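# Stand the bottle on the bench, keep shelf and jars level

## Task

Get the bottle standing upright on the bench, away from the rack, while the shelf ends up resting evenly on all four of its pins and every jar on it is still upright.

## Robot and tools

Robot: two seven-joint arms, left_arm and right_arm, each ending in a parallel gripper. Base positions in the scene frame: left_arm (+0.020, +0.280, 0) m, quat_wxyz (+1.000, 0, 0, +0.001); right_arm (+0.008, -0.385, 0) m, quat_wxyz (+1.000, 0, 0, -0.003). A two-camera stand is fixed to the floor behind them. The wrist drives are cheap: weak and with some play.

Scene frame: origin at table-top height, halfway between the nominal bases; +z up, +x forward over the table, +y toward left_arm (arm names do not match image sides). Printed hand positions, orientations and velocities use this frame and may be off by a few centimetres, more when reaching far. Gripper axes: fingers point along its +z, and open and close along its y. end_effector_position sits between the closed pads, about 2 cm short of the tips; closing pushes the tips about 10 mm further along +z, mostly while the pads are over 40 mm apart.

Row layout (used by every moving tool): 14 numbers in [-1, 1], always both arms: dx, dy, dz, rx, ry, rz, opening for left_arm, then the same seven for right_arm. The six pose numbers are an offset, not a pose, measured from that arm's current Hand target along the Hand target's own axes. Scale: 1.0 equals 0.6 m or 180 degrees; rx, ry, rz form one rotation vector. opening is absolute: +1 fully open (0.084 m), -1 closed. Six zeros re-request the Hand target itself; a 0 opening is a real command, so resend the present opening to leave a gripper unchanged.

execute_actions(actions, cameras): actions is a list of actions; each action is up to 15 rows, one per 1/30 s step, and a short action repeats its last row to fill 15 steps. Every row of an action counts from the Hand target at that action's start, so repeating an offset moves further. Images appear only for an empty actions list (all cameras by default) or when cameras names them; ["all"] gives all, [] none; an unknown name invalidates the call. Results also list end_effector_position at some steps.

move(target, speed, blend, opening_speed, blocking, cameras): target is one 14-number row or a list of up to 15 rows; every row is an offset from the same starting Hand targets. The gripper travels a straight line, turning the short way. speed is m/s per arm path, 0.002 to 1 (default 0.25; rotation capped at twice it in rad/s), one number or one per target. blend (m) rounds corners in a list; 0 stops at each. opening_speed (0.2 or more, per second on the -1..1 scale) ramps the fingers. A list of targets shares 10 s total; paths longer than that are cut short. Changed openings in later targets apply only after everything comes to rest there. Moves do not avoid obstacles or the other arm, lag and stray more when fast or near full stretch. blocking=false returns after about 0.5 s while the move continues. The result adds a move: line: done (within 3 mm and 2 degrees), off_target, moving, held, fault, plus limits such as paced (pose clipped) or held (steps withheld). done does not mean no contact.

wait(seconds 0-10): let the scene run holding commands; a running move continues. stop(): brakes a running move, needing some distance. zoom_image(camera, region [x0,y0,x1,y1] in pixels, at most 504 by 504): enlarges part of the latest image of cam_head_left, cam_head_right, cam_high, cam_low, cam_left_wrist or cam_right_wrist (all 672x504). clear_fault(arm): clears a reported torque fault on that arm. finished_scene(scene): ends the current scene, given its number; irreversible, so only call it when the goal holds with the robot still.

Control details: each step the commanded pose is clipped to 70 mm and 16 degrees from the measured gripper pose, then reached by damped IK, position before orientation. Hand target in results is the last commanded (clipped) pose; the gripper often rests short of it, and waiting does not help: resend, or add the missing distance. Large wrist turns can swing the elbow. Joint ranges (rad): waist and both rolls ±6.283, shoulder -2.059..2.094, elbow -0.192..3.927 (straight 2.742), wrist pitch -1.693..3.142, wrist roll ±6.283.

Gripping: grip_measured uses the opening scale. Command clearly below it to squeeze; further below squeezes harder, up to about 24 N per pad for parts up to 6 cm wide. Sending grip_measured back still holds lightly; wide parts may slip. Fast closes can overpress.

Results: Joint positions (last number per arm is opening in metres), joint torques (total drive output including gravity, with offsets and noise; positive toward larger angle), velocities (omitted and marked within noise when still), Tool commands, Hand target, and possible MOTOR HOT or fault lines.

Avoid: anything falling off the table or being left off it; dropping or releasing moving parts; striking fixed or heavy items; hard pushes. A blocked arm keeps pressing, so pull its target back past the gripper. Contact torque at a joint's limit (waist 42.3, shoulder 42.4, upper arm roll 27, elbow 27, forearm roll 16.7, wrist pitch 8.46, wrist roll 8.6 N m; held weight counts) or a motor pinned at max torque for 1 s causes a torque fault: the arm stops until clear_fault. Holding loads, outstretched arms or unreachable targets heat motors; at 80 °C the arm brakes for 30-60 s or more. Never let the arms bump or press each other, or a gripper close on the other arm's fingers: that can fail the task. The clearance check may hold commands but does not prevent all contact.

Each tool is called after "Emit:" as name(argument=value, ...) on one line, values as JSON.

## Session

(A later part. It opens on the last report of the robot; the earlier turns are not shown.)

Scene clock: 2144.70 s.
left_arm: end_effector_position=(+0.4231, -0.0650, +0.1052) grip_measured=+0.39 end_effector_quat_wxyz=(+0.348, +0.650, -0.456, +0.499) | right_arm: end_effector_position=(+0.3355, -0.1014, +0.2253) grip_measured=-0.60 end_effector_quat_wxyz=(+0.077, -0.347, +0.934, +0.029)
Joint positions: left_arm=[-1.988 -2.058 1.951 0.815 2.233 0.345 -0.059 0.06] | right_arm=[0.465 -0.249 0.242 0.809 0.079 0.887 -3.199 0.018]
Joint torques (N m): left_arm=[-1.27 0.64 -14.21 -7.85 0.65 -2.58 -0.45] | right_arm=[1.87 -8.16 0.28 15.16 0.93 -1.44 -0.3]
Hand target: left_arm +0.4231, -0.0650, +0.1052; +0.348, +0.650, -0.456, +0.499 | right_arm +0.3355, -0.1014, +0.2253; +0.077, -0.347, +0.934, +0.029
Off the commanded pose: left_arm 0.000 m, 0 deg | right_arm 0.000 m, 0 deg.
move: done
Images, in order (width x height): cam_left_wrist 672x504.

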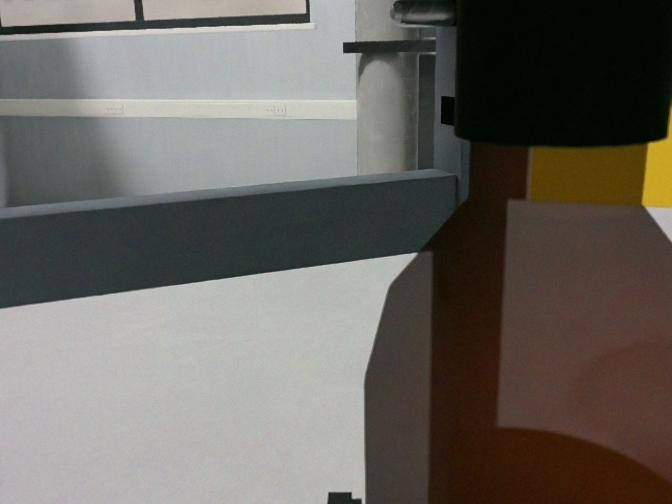

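Emit:
move(target=[0.00805,0,-0.00216,0,0,0,-0.2,0,0,0,0,0,0,-0.95], speed=0.02, cameras=["cam_left_wrist", "cam_low", "cam_high", "cam_head_left"])

Emit:
zoom_image(camera="cam_low", region=[240, 70, 400, 180])

Emit:
zoom_image(camera="cam_high", region=[285, 265, 345, 325])

Scene clock: 2155.97 s.
left_arm: end_effector_position=(+0.4231, -0.0650, +0.1101) grip_measured=+0.39 end_effector_quat_wxyz=(+0.348, +0.650, -0.456, +0.499) | right_arm: end_effector_position=(+0.3355, -0.1014, +0.2253) grip_measured=-0.60 end_effector_quat_wxyz=(+0.077, -0.347, +0.934, +0.029)
Joint positions: left_arm=[-1.989 -2.055 1.939 0.808 2.228 0.354 -0.064 0.06] | right_arm=[0.465 -0.249 0.242 0.809 0.079 0.887 -3.199 0.018]
Joint torques (N m): left_arm=[-2.06 11.21 -19.97 -10.32 -0.37 -2.15 -0.49] | right_arm=[2.09 -7.75 0.14 15.3 0.81 -1.44 -0.43]
Hand target: left_arm +0.4231, -0.0650, +0.1102; +0.348, +0.650, -0.456, +0.499 | right_arm +0.3355, -0.1014, +0.2253; +0.077, -0.347, +0.934, +0.029
Off the commanded pose: left_arm 0.000 m, 0 deg | right_arm 0.000 m, 0 deg.
move: done
Images, in order (width x height): cam_head_left 672x504, cam_high 672x504, cam_low 672x504, cam_left_wrist 672x504.

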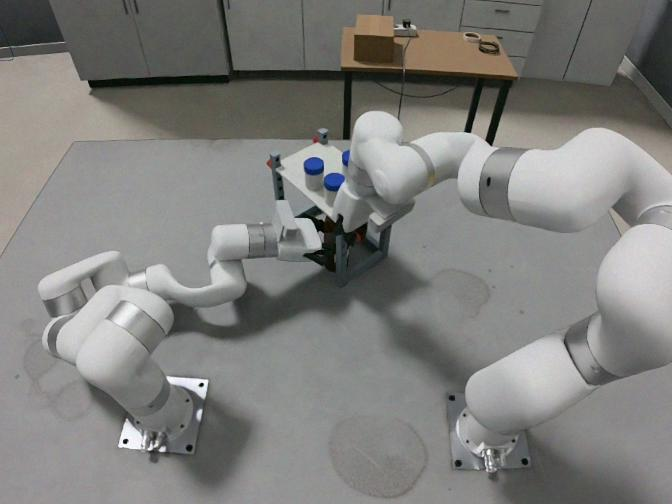

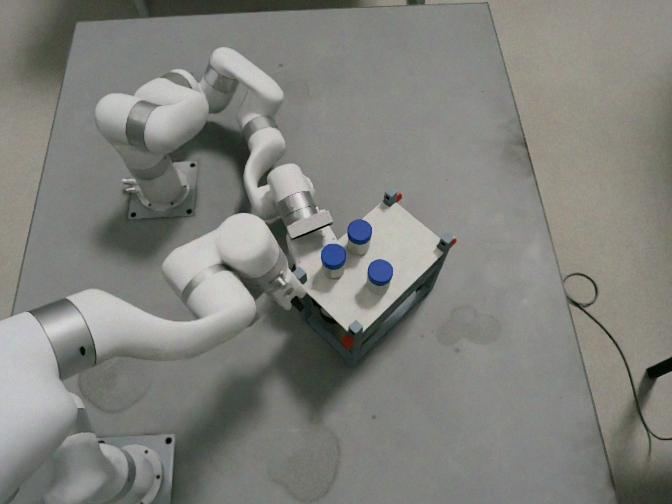

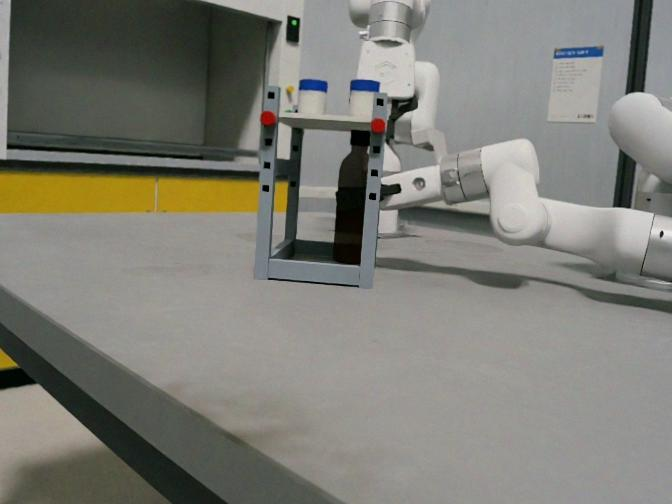

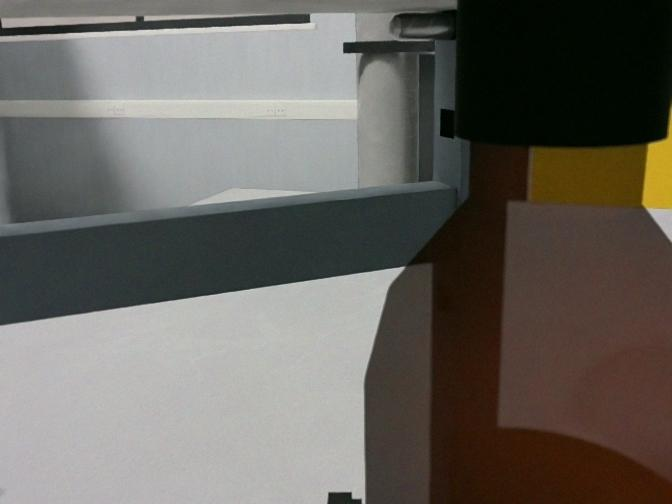

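Scaled by 3.150 from the camera's 672x504 image, which has a finer 960x720 frame.

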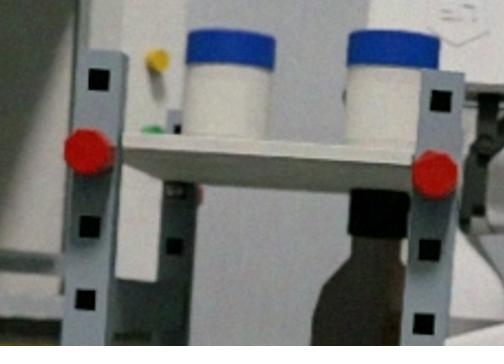

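Scaled by 8.400 from the camera's 672x504 image, which has a finer 960x720 frame.

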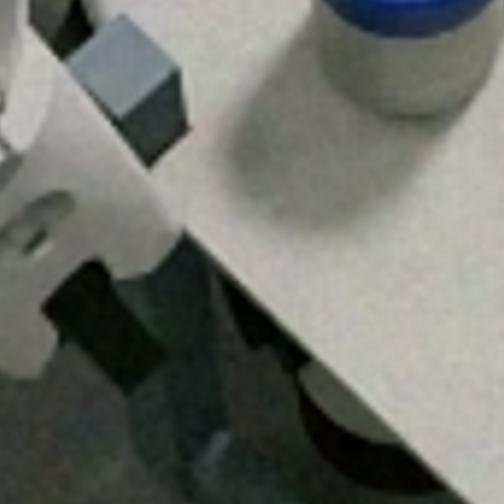

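Emit:
move(target=[0,0,0,0,0,0,-0.2,-0.01479,0,0.00246,0,0,0,-0.95], speed=0.025, cameras=["cam_high", "cam_head_left"])

Emit:
zoom_image(camera="cam_high", region=[285, 265, 345, 325])

Emit:
zoom_image(camera="cam_head_left", region=[310, 180, 400, 290])

Scene clock: 2179.97 s.
left_arm: end_effector_position=(+0.4231, -0.0650, +0.1102) grip_measured=+0.39 end_effector_quat_wxyz=(+0.348, +0.650, -0.456, +0.499) | right_arm: end_effector_position=(+0.3423, -0.0956, +0.2253) grip_measured=-0.60 end_effector_quat_wxyz=(+0.077, -0.347, +0.934, +0.029)
Joint positions: left_arm=[-1.989 -2.055 1.939 0.808 2.228 0.354 -0.064 0.06] | right_arm=[0.462 -0.217 0.246 0.839 0.07 0.885 -3.192 0.018]
Joint torques (N m): left_arm=[-1.85 11.21 -20.07 -10.29 -0.44 -2.5 -0.3] | right_arm=[-0.7 -6.29 0.87 15.7 -0.41 -3.71 0.74]
Hand target: left_arm +0.4231, -0.0650, +0.1102; +0.348, +0.650, -0.456, +0.499 | right_arm +0.3423, -0.0955, +0.2253; +0.077, -0.347, +0.934, +0.029
Off the commanded pose: left_arm 0.000 m, 0 deg | right_arm 0.000 m, 0 deg.
move: done
Images, in order (width x height): cam_head_left 672x504, cam_high 672x504.

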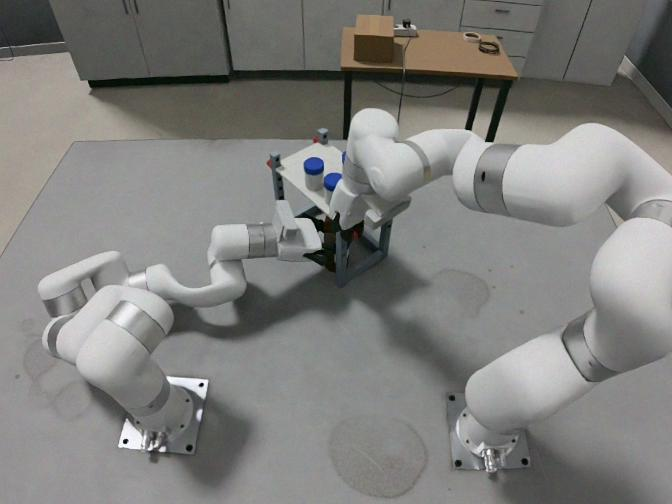

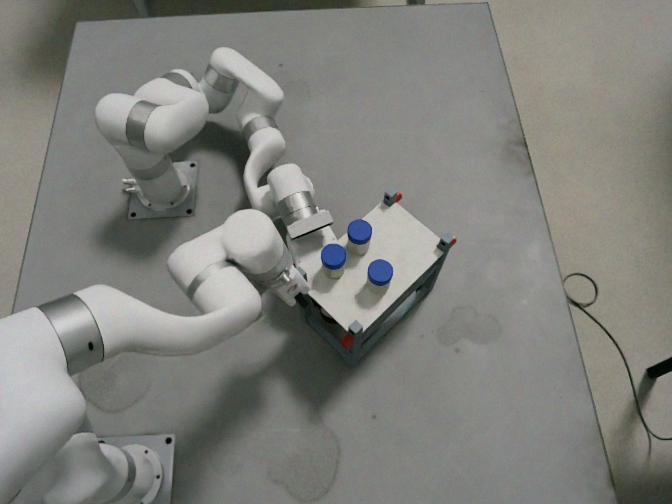

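Scaled by 8.400 from the camera's 672x504 image, which has a finer 960x720 frame.

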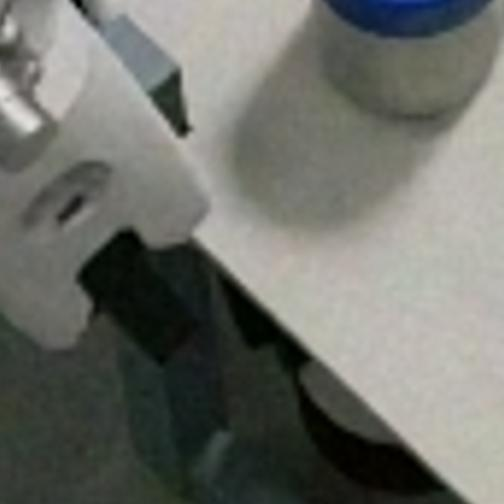

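Scaled by 4.582 from the camera's 672x504 image, which has a finer 960x720 frame.

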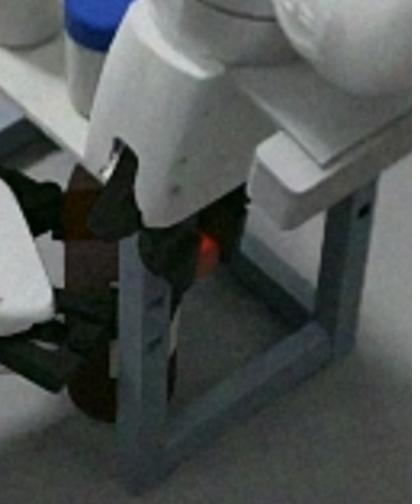

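Emit:
move(target=[0,0,0,0,0,0,-0.2,-0.01150,0,0.00191,0,0,0,-0.95], speed=0.025, cameras=["cam_high", "cam_head_left", "cam_left_wrist"])

Emit:
zoom_image(camera="cam_high", region=[285, 265, 345, 325])

Emit:
zoom_image(camera="cam_head_left", region=[310, 180, 400, 290])

Scene clock: 2197.10 s.
left_arm: end_effector_position=(+0.4231, -0.0650, +0.1102) grip_measured=+0.39 end_effector_quat_wxyz=(+0.348, +0.650, -0.456, +0.499) | right_arm: end_effector_position=(+0.3475, -0.0910, +0.2253) grip_measured=-0.60 end_effector_quat_wxyz=(+0.077, -0.347, +0.934, +0.029)
Joint positions: left_arm=[-1.989 -2.055 1.939 0.807 2.228 0.354 -0.064 0.06] | right_arm=[0.46 -0.193 0.248 0.862 0.063 0.884 -3.186 0.018]
Joint torques (N m): left_arm=[-1.44 11.02 -17.72 -9.05 -0.4 -2.71 -0.21] | right_arm=[-1.47 -5.06 0.21 14.51 -0.59 -4.2 0.57]
Hand target: left_arm +0.4231, -0.0650, +0.1102; +0.348, +0.650, -0.456, +0.499 | right_arm +0.3476, -0.0910, +0.2253; +0.077, -0.347, +0.934, +0.029
Off the commanded pose: left_arm 0.000 m, 0 deg | right_arm 0.000 m, 0 deg.
move: done
Images, in order (width x height): cam_head_left 672x504, cam_high 672x504, cam_left_wrist 672x504.

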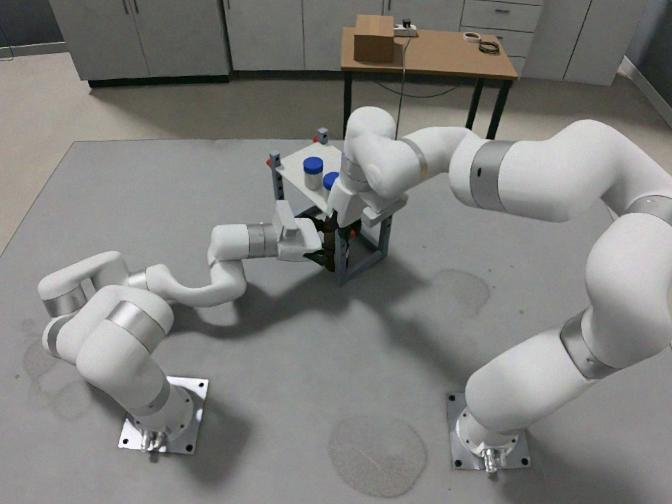

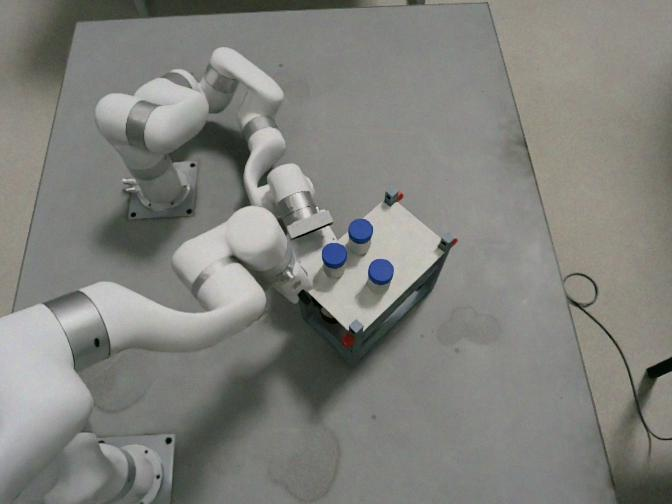

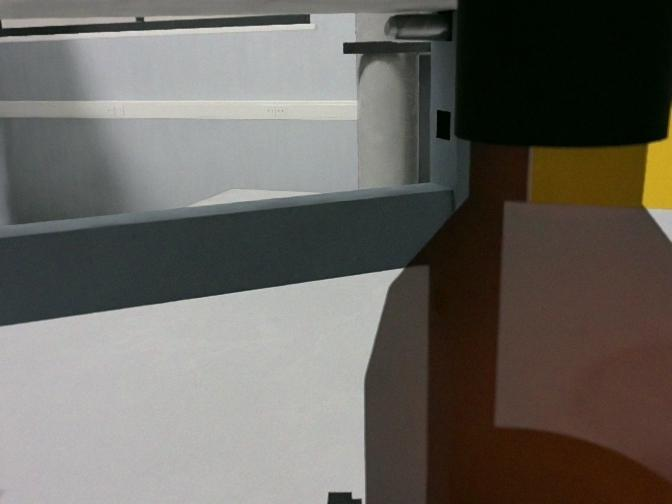

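Scaled by 8.400 from the camera's 672x504 image, which has a finer 960x720 frame.

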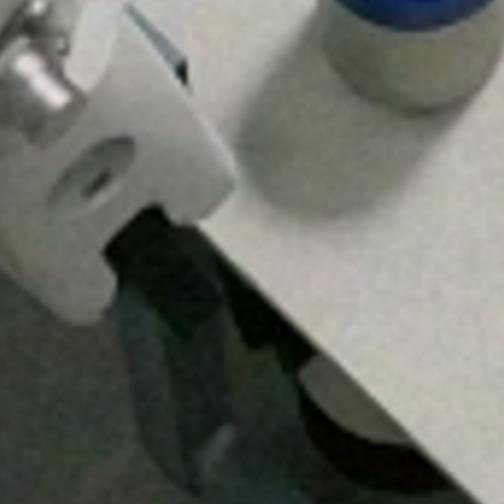

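Scaled by 4.582 from the camera's 672x504 image, which has a finer 960x720 frame.

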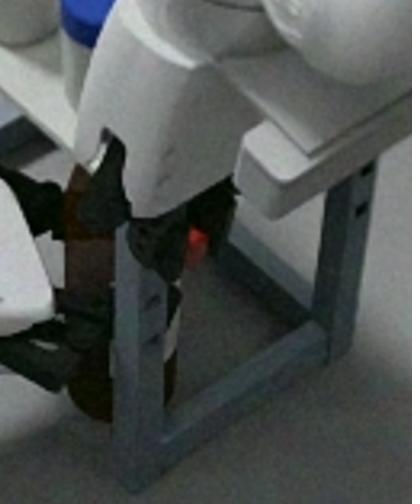

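Emit:
wait(seconds=0, cameras=["all"])

Emit:
zoom_image(camera="cam_low", region=[320, 70, 420, 180])

Emit:
zoom_image(camera="cam_head_right", region=[310, 180, 400, 290])

Emit:
zoom_image(camera="cam_right_wrist", region=[360, 384, 600, 504])

Scene clock: 2271.27 s.
left_arm: end_effector_position=(+0.4231, -0.0650, +0.1102) grip_measured=+0.39 end_effector_quat_wxyz=(+0.348, +0.650, -0.456, +0.499) | right_arm: end_effector_position=(+0.3476, -0.0910, +0.2253) grip_measured=-0.60 end_effector_quat_wxyz=(+0.077, -0.347, +0.934, +0.029)
Joint positions: left_arm=[-1.989 -2.055 1.939 0.808 2.228 0.354 -0.064 0.06] | right_arm=[0.46 -0.193 0.248 0.862 0.063 0.884 -3.186 0.018]
Joint torques (N m): left_arm=[-1.06 10.6 -17.37 -8.45 -0.37 -2.81 0.02] | right_arm=[-1.47 -5.4 -0.62 14.14 -0.51 -4.32 0.59]
Hand target: left_arm +0.4231, -0.0650, +0.1102; +0.348, +0.650, -0.456, +0.499 | right_arm +0.3476, -0.0910, +0.2253; +0.077, -0.347, +0.934, +0.029
Tool commands: left_gripper/opening=-0.2 right_gripper/opening=-0.95
Off the commanded pose: left_arm 0.000 m, 0 deg | right_arm 0.000 m, 0 deg.

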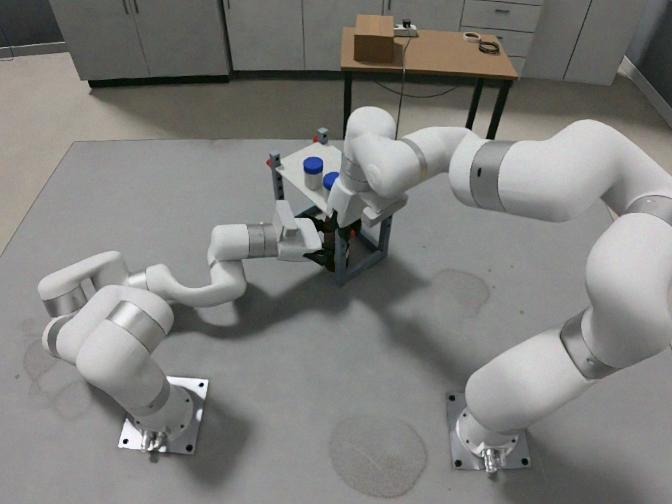

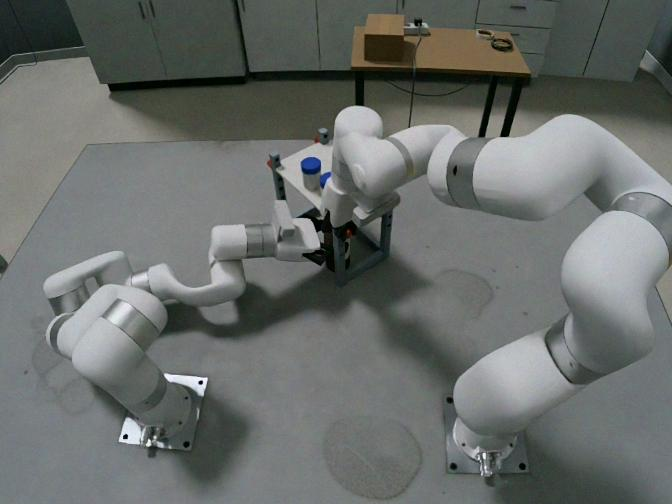

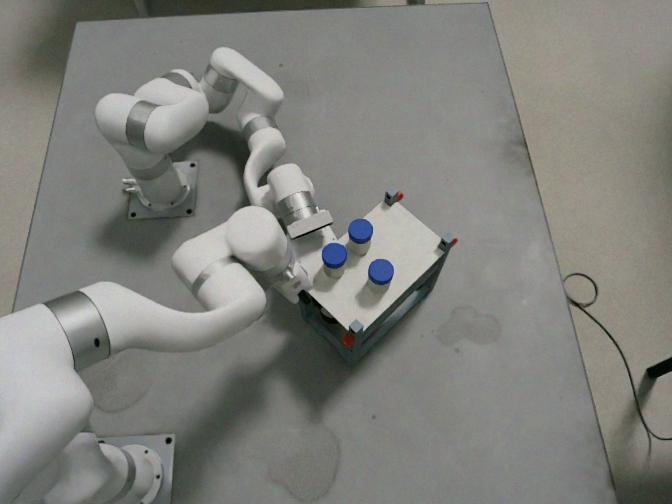

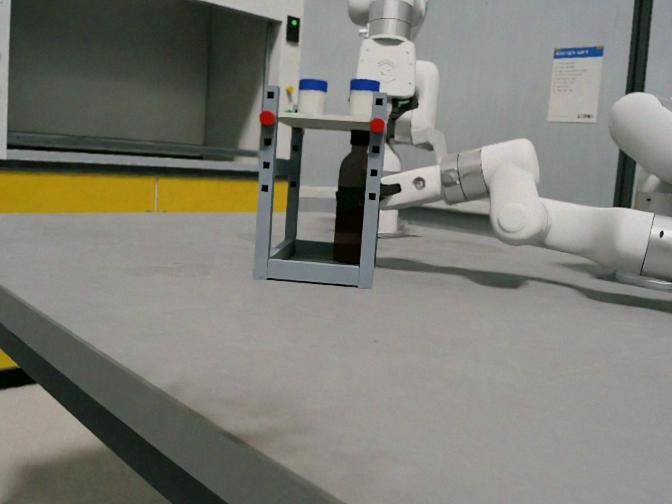

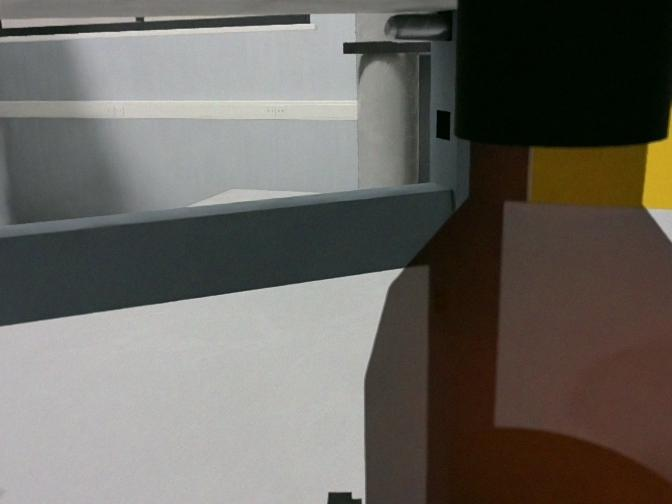

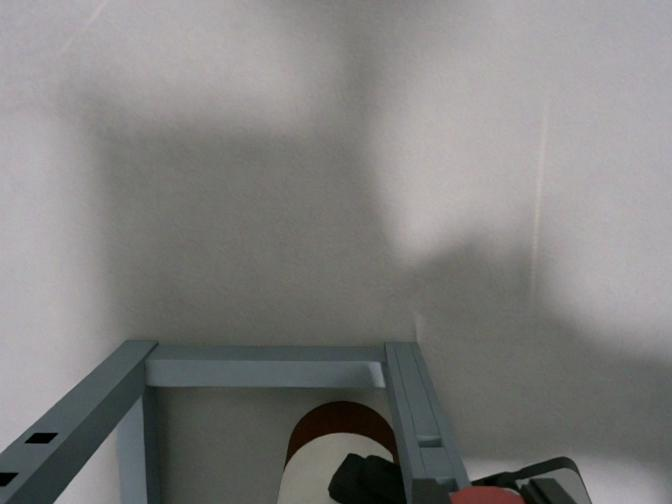

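Scaled by 4.582 from the camera's 672x504 image, which has a finer 960x720 frame.

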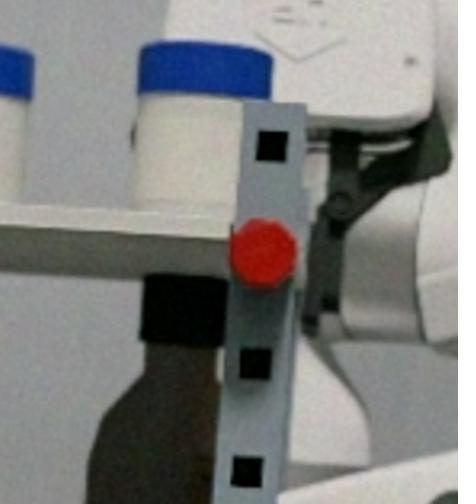

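Scaled by 4.582 from the camera's 672x504 image, which has a finer 960x720 frame.

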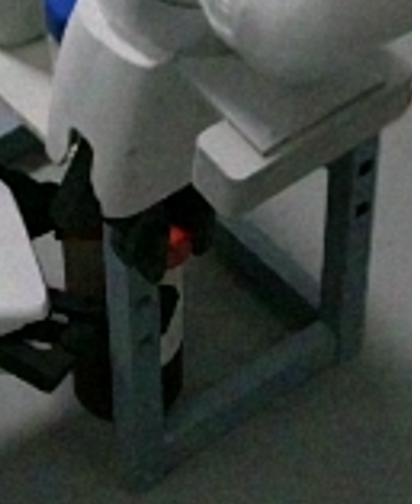

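Scaled by 2.100 from the camera's 672x504 image, which has a finer 960x720 frame.

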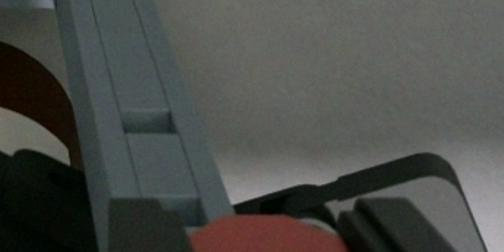

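Emit:
zoom_image(camera="cam_high", region=[335, 310, 385, 360])

Emit:
zoom_image(camera="cam_high", region=[375, 185, 465, 295])

Scaled by 10.080 from the camera's 672x504 image, which has a finer 960x720 frame.

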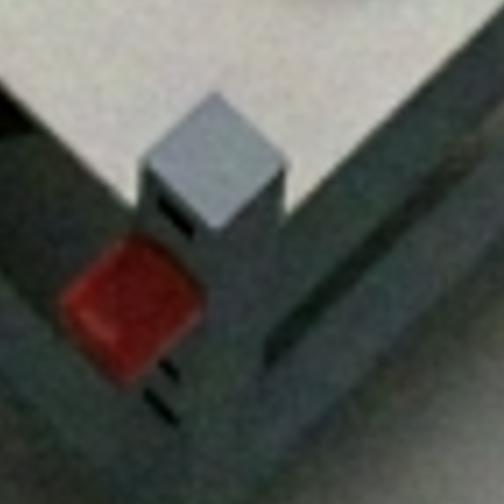

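Scaled by 4.582 from the camera's 672x504 image, which has a finer 960x720 frame.

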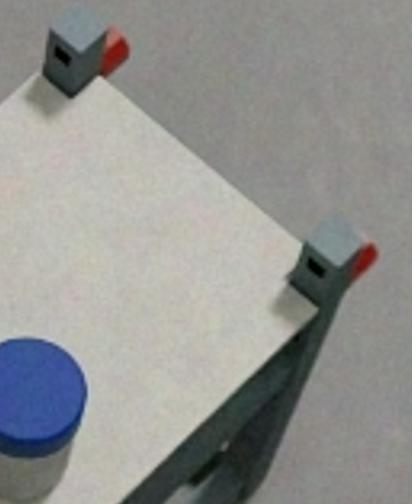

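Emit:
move(target=[0,0,0,0,0,0,-0.2,-0.00411,0,0.00068,0,0,0,-0.95], speed=0.02, cameras=["cam_right_wrist", "cam_left_wrist"])

Emit:
zoom_image(camera="cam_right_wrist", region=[360, 324, 600, 504])

Scene clock: 2384.27 s.
left_arm: end_effector_position=(+0.4231, -0.0650, +0.1102) grip_measured=+0.39 end_effector_quat_wxyz=(+0.348, +0.650, -0.456, +0.499) | right_arm: end_effector_position=(+0.3494, -0.0894, +0.2253) grip_measured=-0.60 end_effector_quat_wxyz=(+0.077, -0.347, +0.934, +0.029)
Joint positions: left_arm=[-1.989 -2.055 1.939 0.808 2.228 0.354 -0.064 0.06] | right_arm=[0.46 -0.184 0.249 0.87 0.061 0.884 -3.184 0.018]
Joint torques (N m): left_arm=[-0.66 10.02 -17.46 -8.57 -0.34 -2.94 0.01] | right_arm=[-1.31 -5.29 0.37 14.56 -0.52 -4.2 0.67]
Hand target: left_arm +0.4231, -0.0650, +0.1102; +0.348, +0.650, -0.456, +0.499 | right_arm +0.3495, -0.0893, +0.2253; +0.077, -0.347, +0.934, +0.029
Off the commanded pose: left_arm 0.000 m, 0 deg | right_arm 0.000 m, 0 deg.
move: done
Images, in order (width x height): cam_left_wrist 672x504, cam_right_wrist 672x504.

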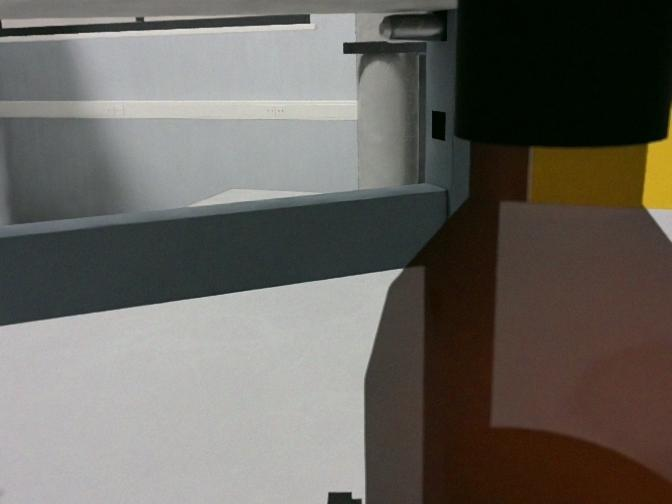

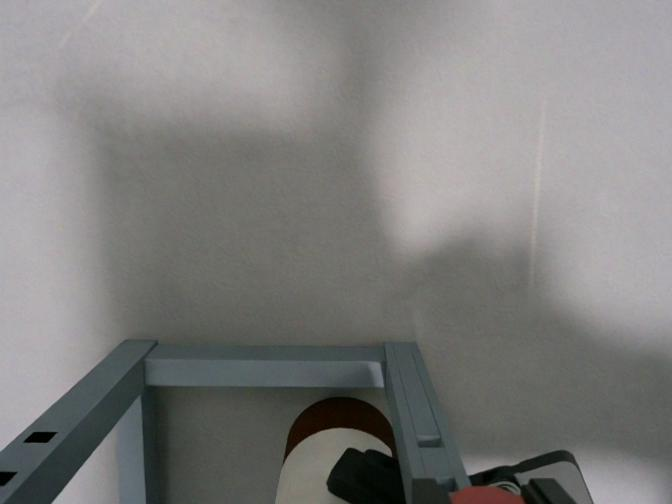

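Scaled by 2.100 from the camera's 672x504 image, which has a finer 960x720 frame.

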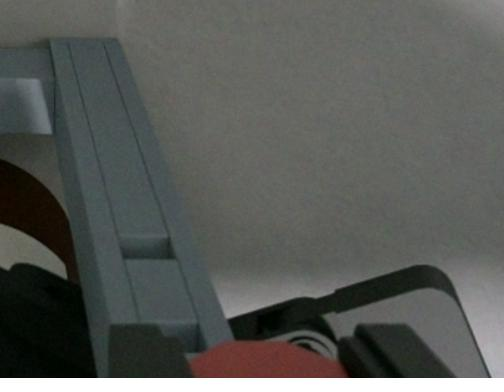

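Emit:
move(target=[-0.00789,0,0.00211,0,0,0,-0.2,0,0,0,0,0,0,-0.95], speed=0.02, cameras=["cam_low", "cam_left_wrist", "cam_high"])

Emit:
zoom_image(camera="cam_low", region=[240, 70, 400, 180])

Scene clock: 2406.83 s.
left_arm: end_effector_position=(+0.4231, -0.0650, +0.1054) grip_measured=+0.39 end_effector_quat_wxyz=(+0.348, +0.649, -0.456, +0.499) | right_arm: end_effector_position=(+0.3495, -0.0893, +0.2253) grip_measured=-0.60 end_effector_quat_wxyz=(+0.077, -0.347, +0.934, +0.029)
Joint positions: left_arm=[-1.988 -2.058 1.95 0.815 2.233 0.345 -0.059 0.06] | right_arm=[0.46 -0.184 0.249 0.87 0.061 0.884 -3.184 0.018]
Joint torques (N m): left_arm=[1.86 2.41 -14.72 -7.18 0.23 -3.69 0.1] | right_arm=[-1.44 -5.68 0.48 14.3 -0.17 -2.85 0.62]
Hand target: left_arm +0.4231, -0.0650, +0.1053; +0.348, +0.650, -0.456, +0.499 | right_arm +0.3495, -0.0893, +0.2253; +0.077, -0.347, +0.934, +0.029
Off the commanded pose: left_arm 0.000 m, 0 deg | right_arm 0.000 m, 0 deg.
move: done
Images, in order (width x height): cam_high 672x504, cam_low 672x504, cam_left_wrist 672x504.

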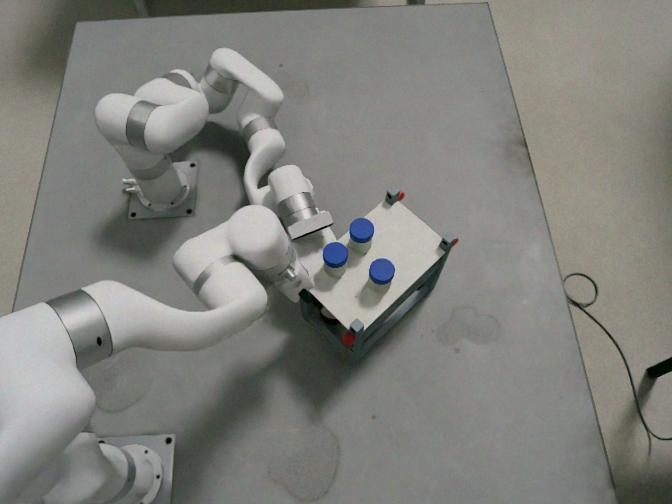

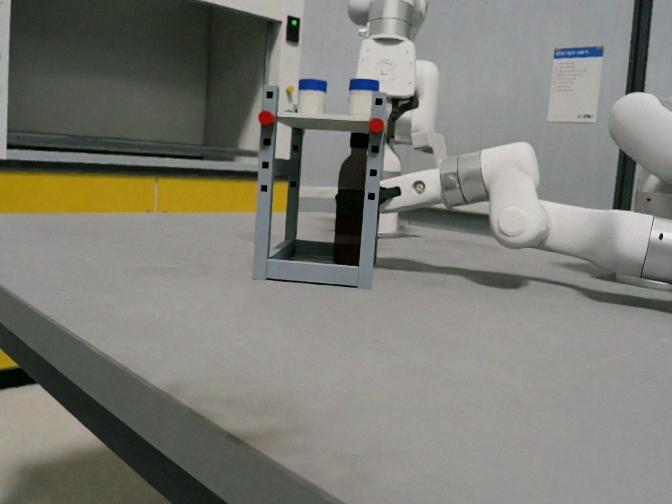

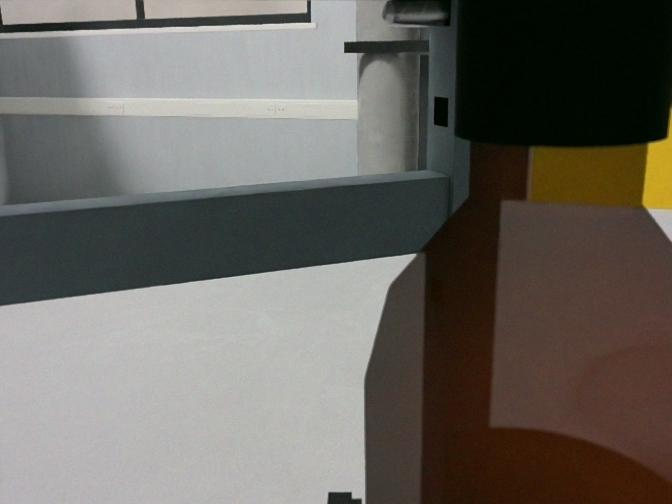

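Scaled by 3.150 from the camera's 672x504 image, which has a finer 960x720 frame.

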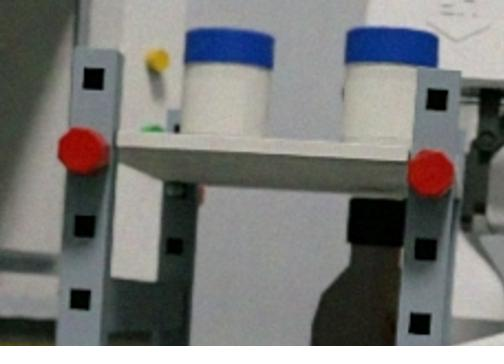

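Emit:
move(target=[[0,0,0,0,0,0,-0.2,0,0,0,0,0,0,-0.1],[0,0,0,0,0,0,-0.2,0.1068,0,-0.01776,0,0,0,-0.1]], speed=[0.02, 0.06], opening_speed=1.0, cameras=["cam_high", "cam_head_left", "cam_head_right", "cam_right_wrist"])

Emit:
zoom_image(camera="cam_high", region=[285, 265, 345, 325])

Emit:
zoom_image(camera="cam_head_right", region=[310, 180, 400, 290])

Scene clock: 2427.27 s.
left_arm: end_effector_position=(+0.4231, -0.0650, +0.1053) grip_measured=+0.39 end_effector_quat_wxyz=(+0.348, +0.650, -0.456, +0.499) | right_arm: end_effector_position=(+0.3003, -0.1317, +0.2253) grip_measured=-0.11 end_effector_quat_wxyz=(+0.077, -0.347, +0.934, +0.029)
Joint positions: left_arm=[-1.988 -2.058 1.951 0.815 2.233 0.345 -0.059 0.06] | right_arm=[0.48 -0.417 0.222 0.666 0.119 0.911 -3.232 0.039]
Joint torques (N m): left_arm=[-0.5 -0.16 -14.17 -6.7 0.33 -1.06 -0.3] | right_arm=[1.03 -7.61 -1.63 16.52 0.61 -1.25 -0.74]
Hand target: left_arm +0.4231, -0.0650, +0.1053; +0.348, +0.650, -0.456, +0.499 | right_arm +0.3002, -0.1317, +0.2253; +0.077, -0.347, +0.934, +0.029
Off the commanded pose: left_arm 0.000 m, 0 deg | right_arm 0.000 m, 0 deg.
move: done
Images, in order (width x height): cam_head_left 672x504, cam_head_right 672x504, cam_high 672x504, cam_right_wrist 672x504.

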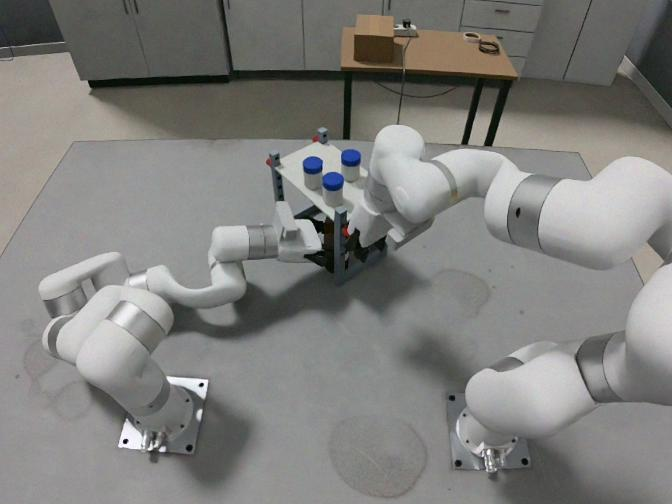

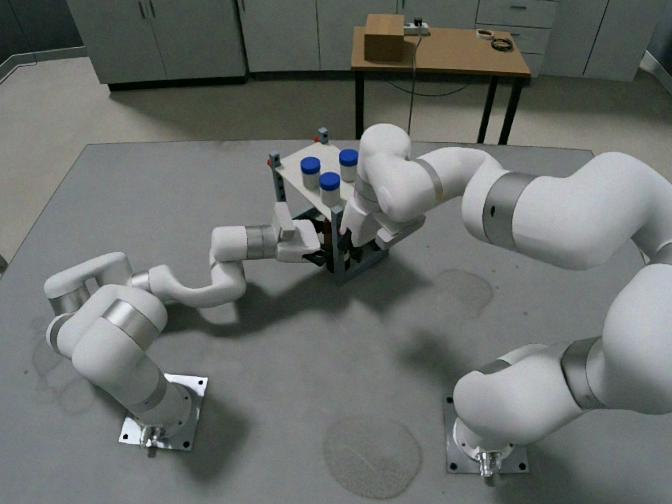

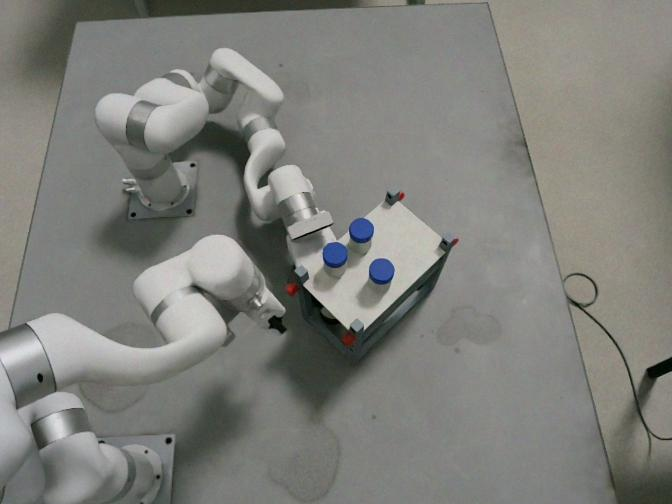

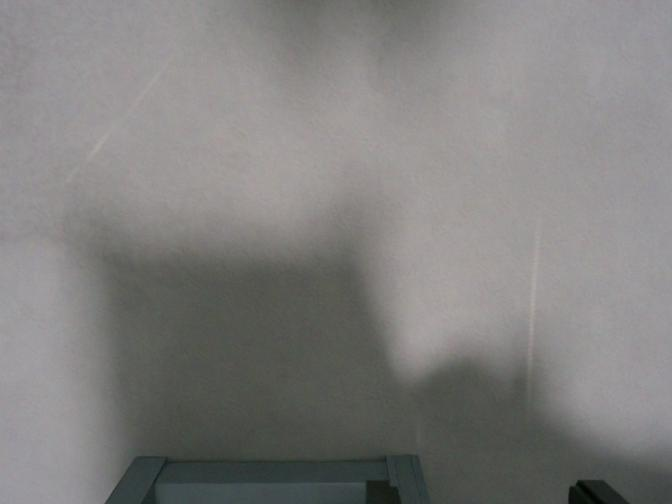

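Scaled by 8.400 from the camera's 672x504 image, which has a finer 960x720 frame.

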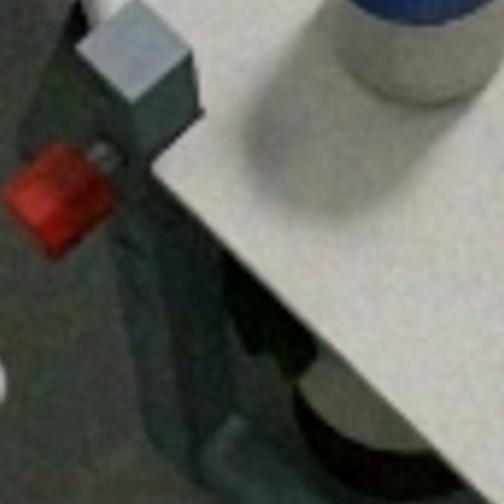

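Scaled by 4.582 from the camera's 672x504 image, which has a finer 960x720 frame.

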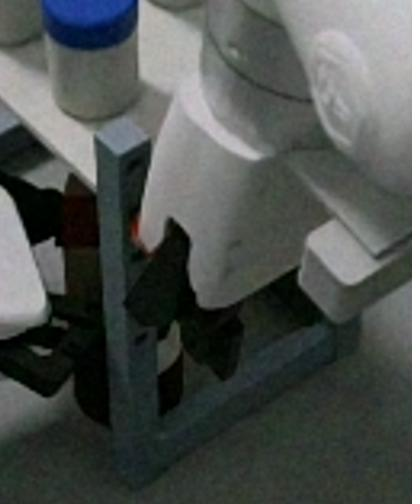

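Emit:
move(target=[0,0,0,0,0,0,-0.2,0.00164,0,0.00986,0,0.053,0,-1], speed=0.05, opening_speed=1.5, cameras=["cam_high", "cam_head_left"])

Emit:
zoom_image(camera="cam_high", region=[265, 265, 325, 325])

Emit:
zoom_image(camera="cam_head_left", region=[300, 190, 400, 290])

Scene clock: 2546.43 s.
left_arm: end_effector_position=(+0.4231, -0.0650, +0.1053) grip_measured=+0.39 end_effector_quat_wxyz=(+0.348, +0.650, -0.456, +0.499) | right_arm: end_effector_position=(+0.3002, -0.1317, +0.2193) grip_measured=-1.00 end_effector_quat_wxyz=(-0.001, -0.348, +0.937, +0.000)
Joint positions: left_arm=[-1.988 -2.058 1.951 0.815 2.233 0.345 -0.059 0.06] | right_arm=[0.463 -0.28 0.239 0.811 0.074 1.085 -3.2 0]
Joint torques (N m): left_arm=[-0.2 -0.23 -14.27 -6.64 0.35 -1.14 -0.23] | right_arm=[-1.65 -8.08 0.05 18.24 -0.7 -1.08 0.84]
Hand target: left_arm +0.4231, -0.0650, +0.1053; +0.348, +0.650, -0.456, +0.499 | right_arm +0.3002, -0.1317, +0.2193; -0.001, -0.348, +0.937, +0.000
Off the commanded pose: left_arm 0.000 m, 0 deg | right_arm 0.000 m, 0 deg.
move: done
Images, in order (width x height): cam_head_left 672x504, cam_high 672x504.

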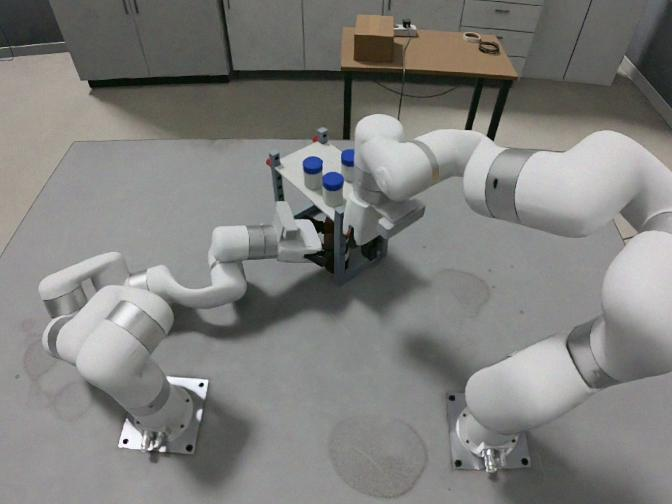

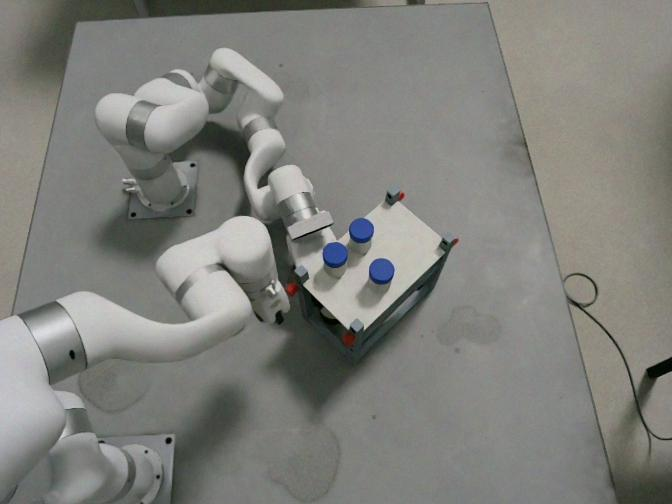

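Scaled by 8.400 from the camera's 672x504 image, which has a finer 960x720 frame.

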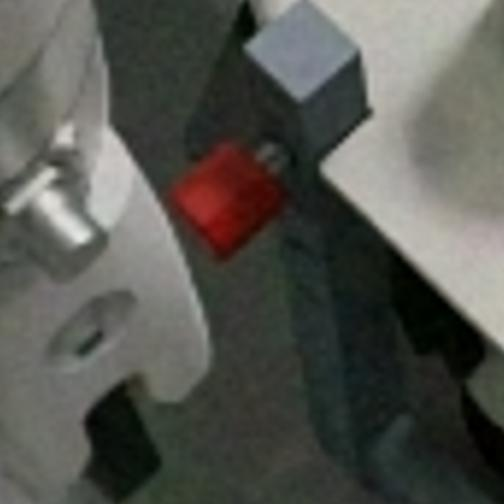

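Scaled by 5.040 from the camera's 672x504 image, which has a finer 960x720 frame.

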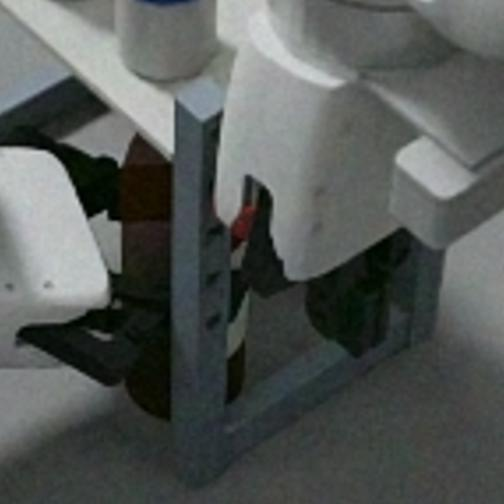

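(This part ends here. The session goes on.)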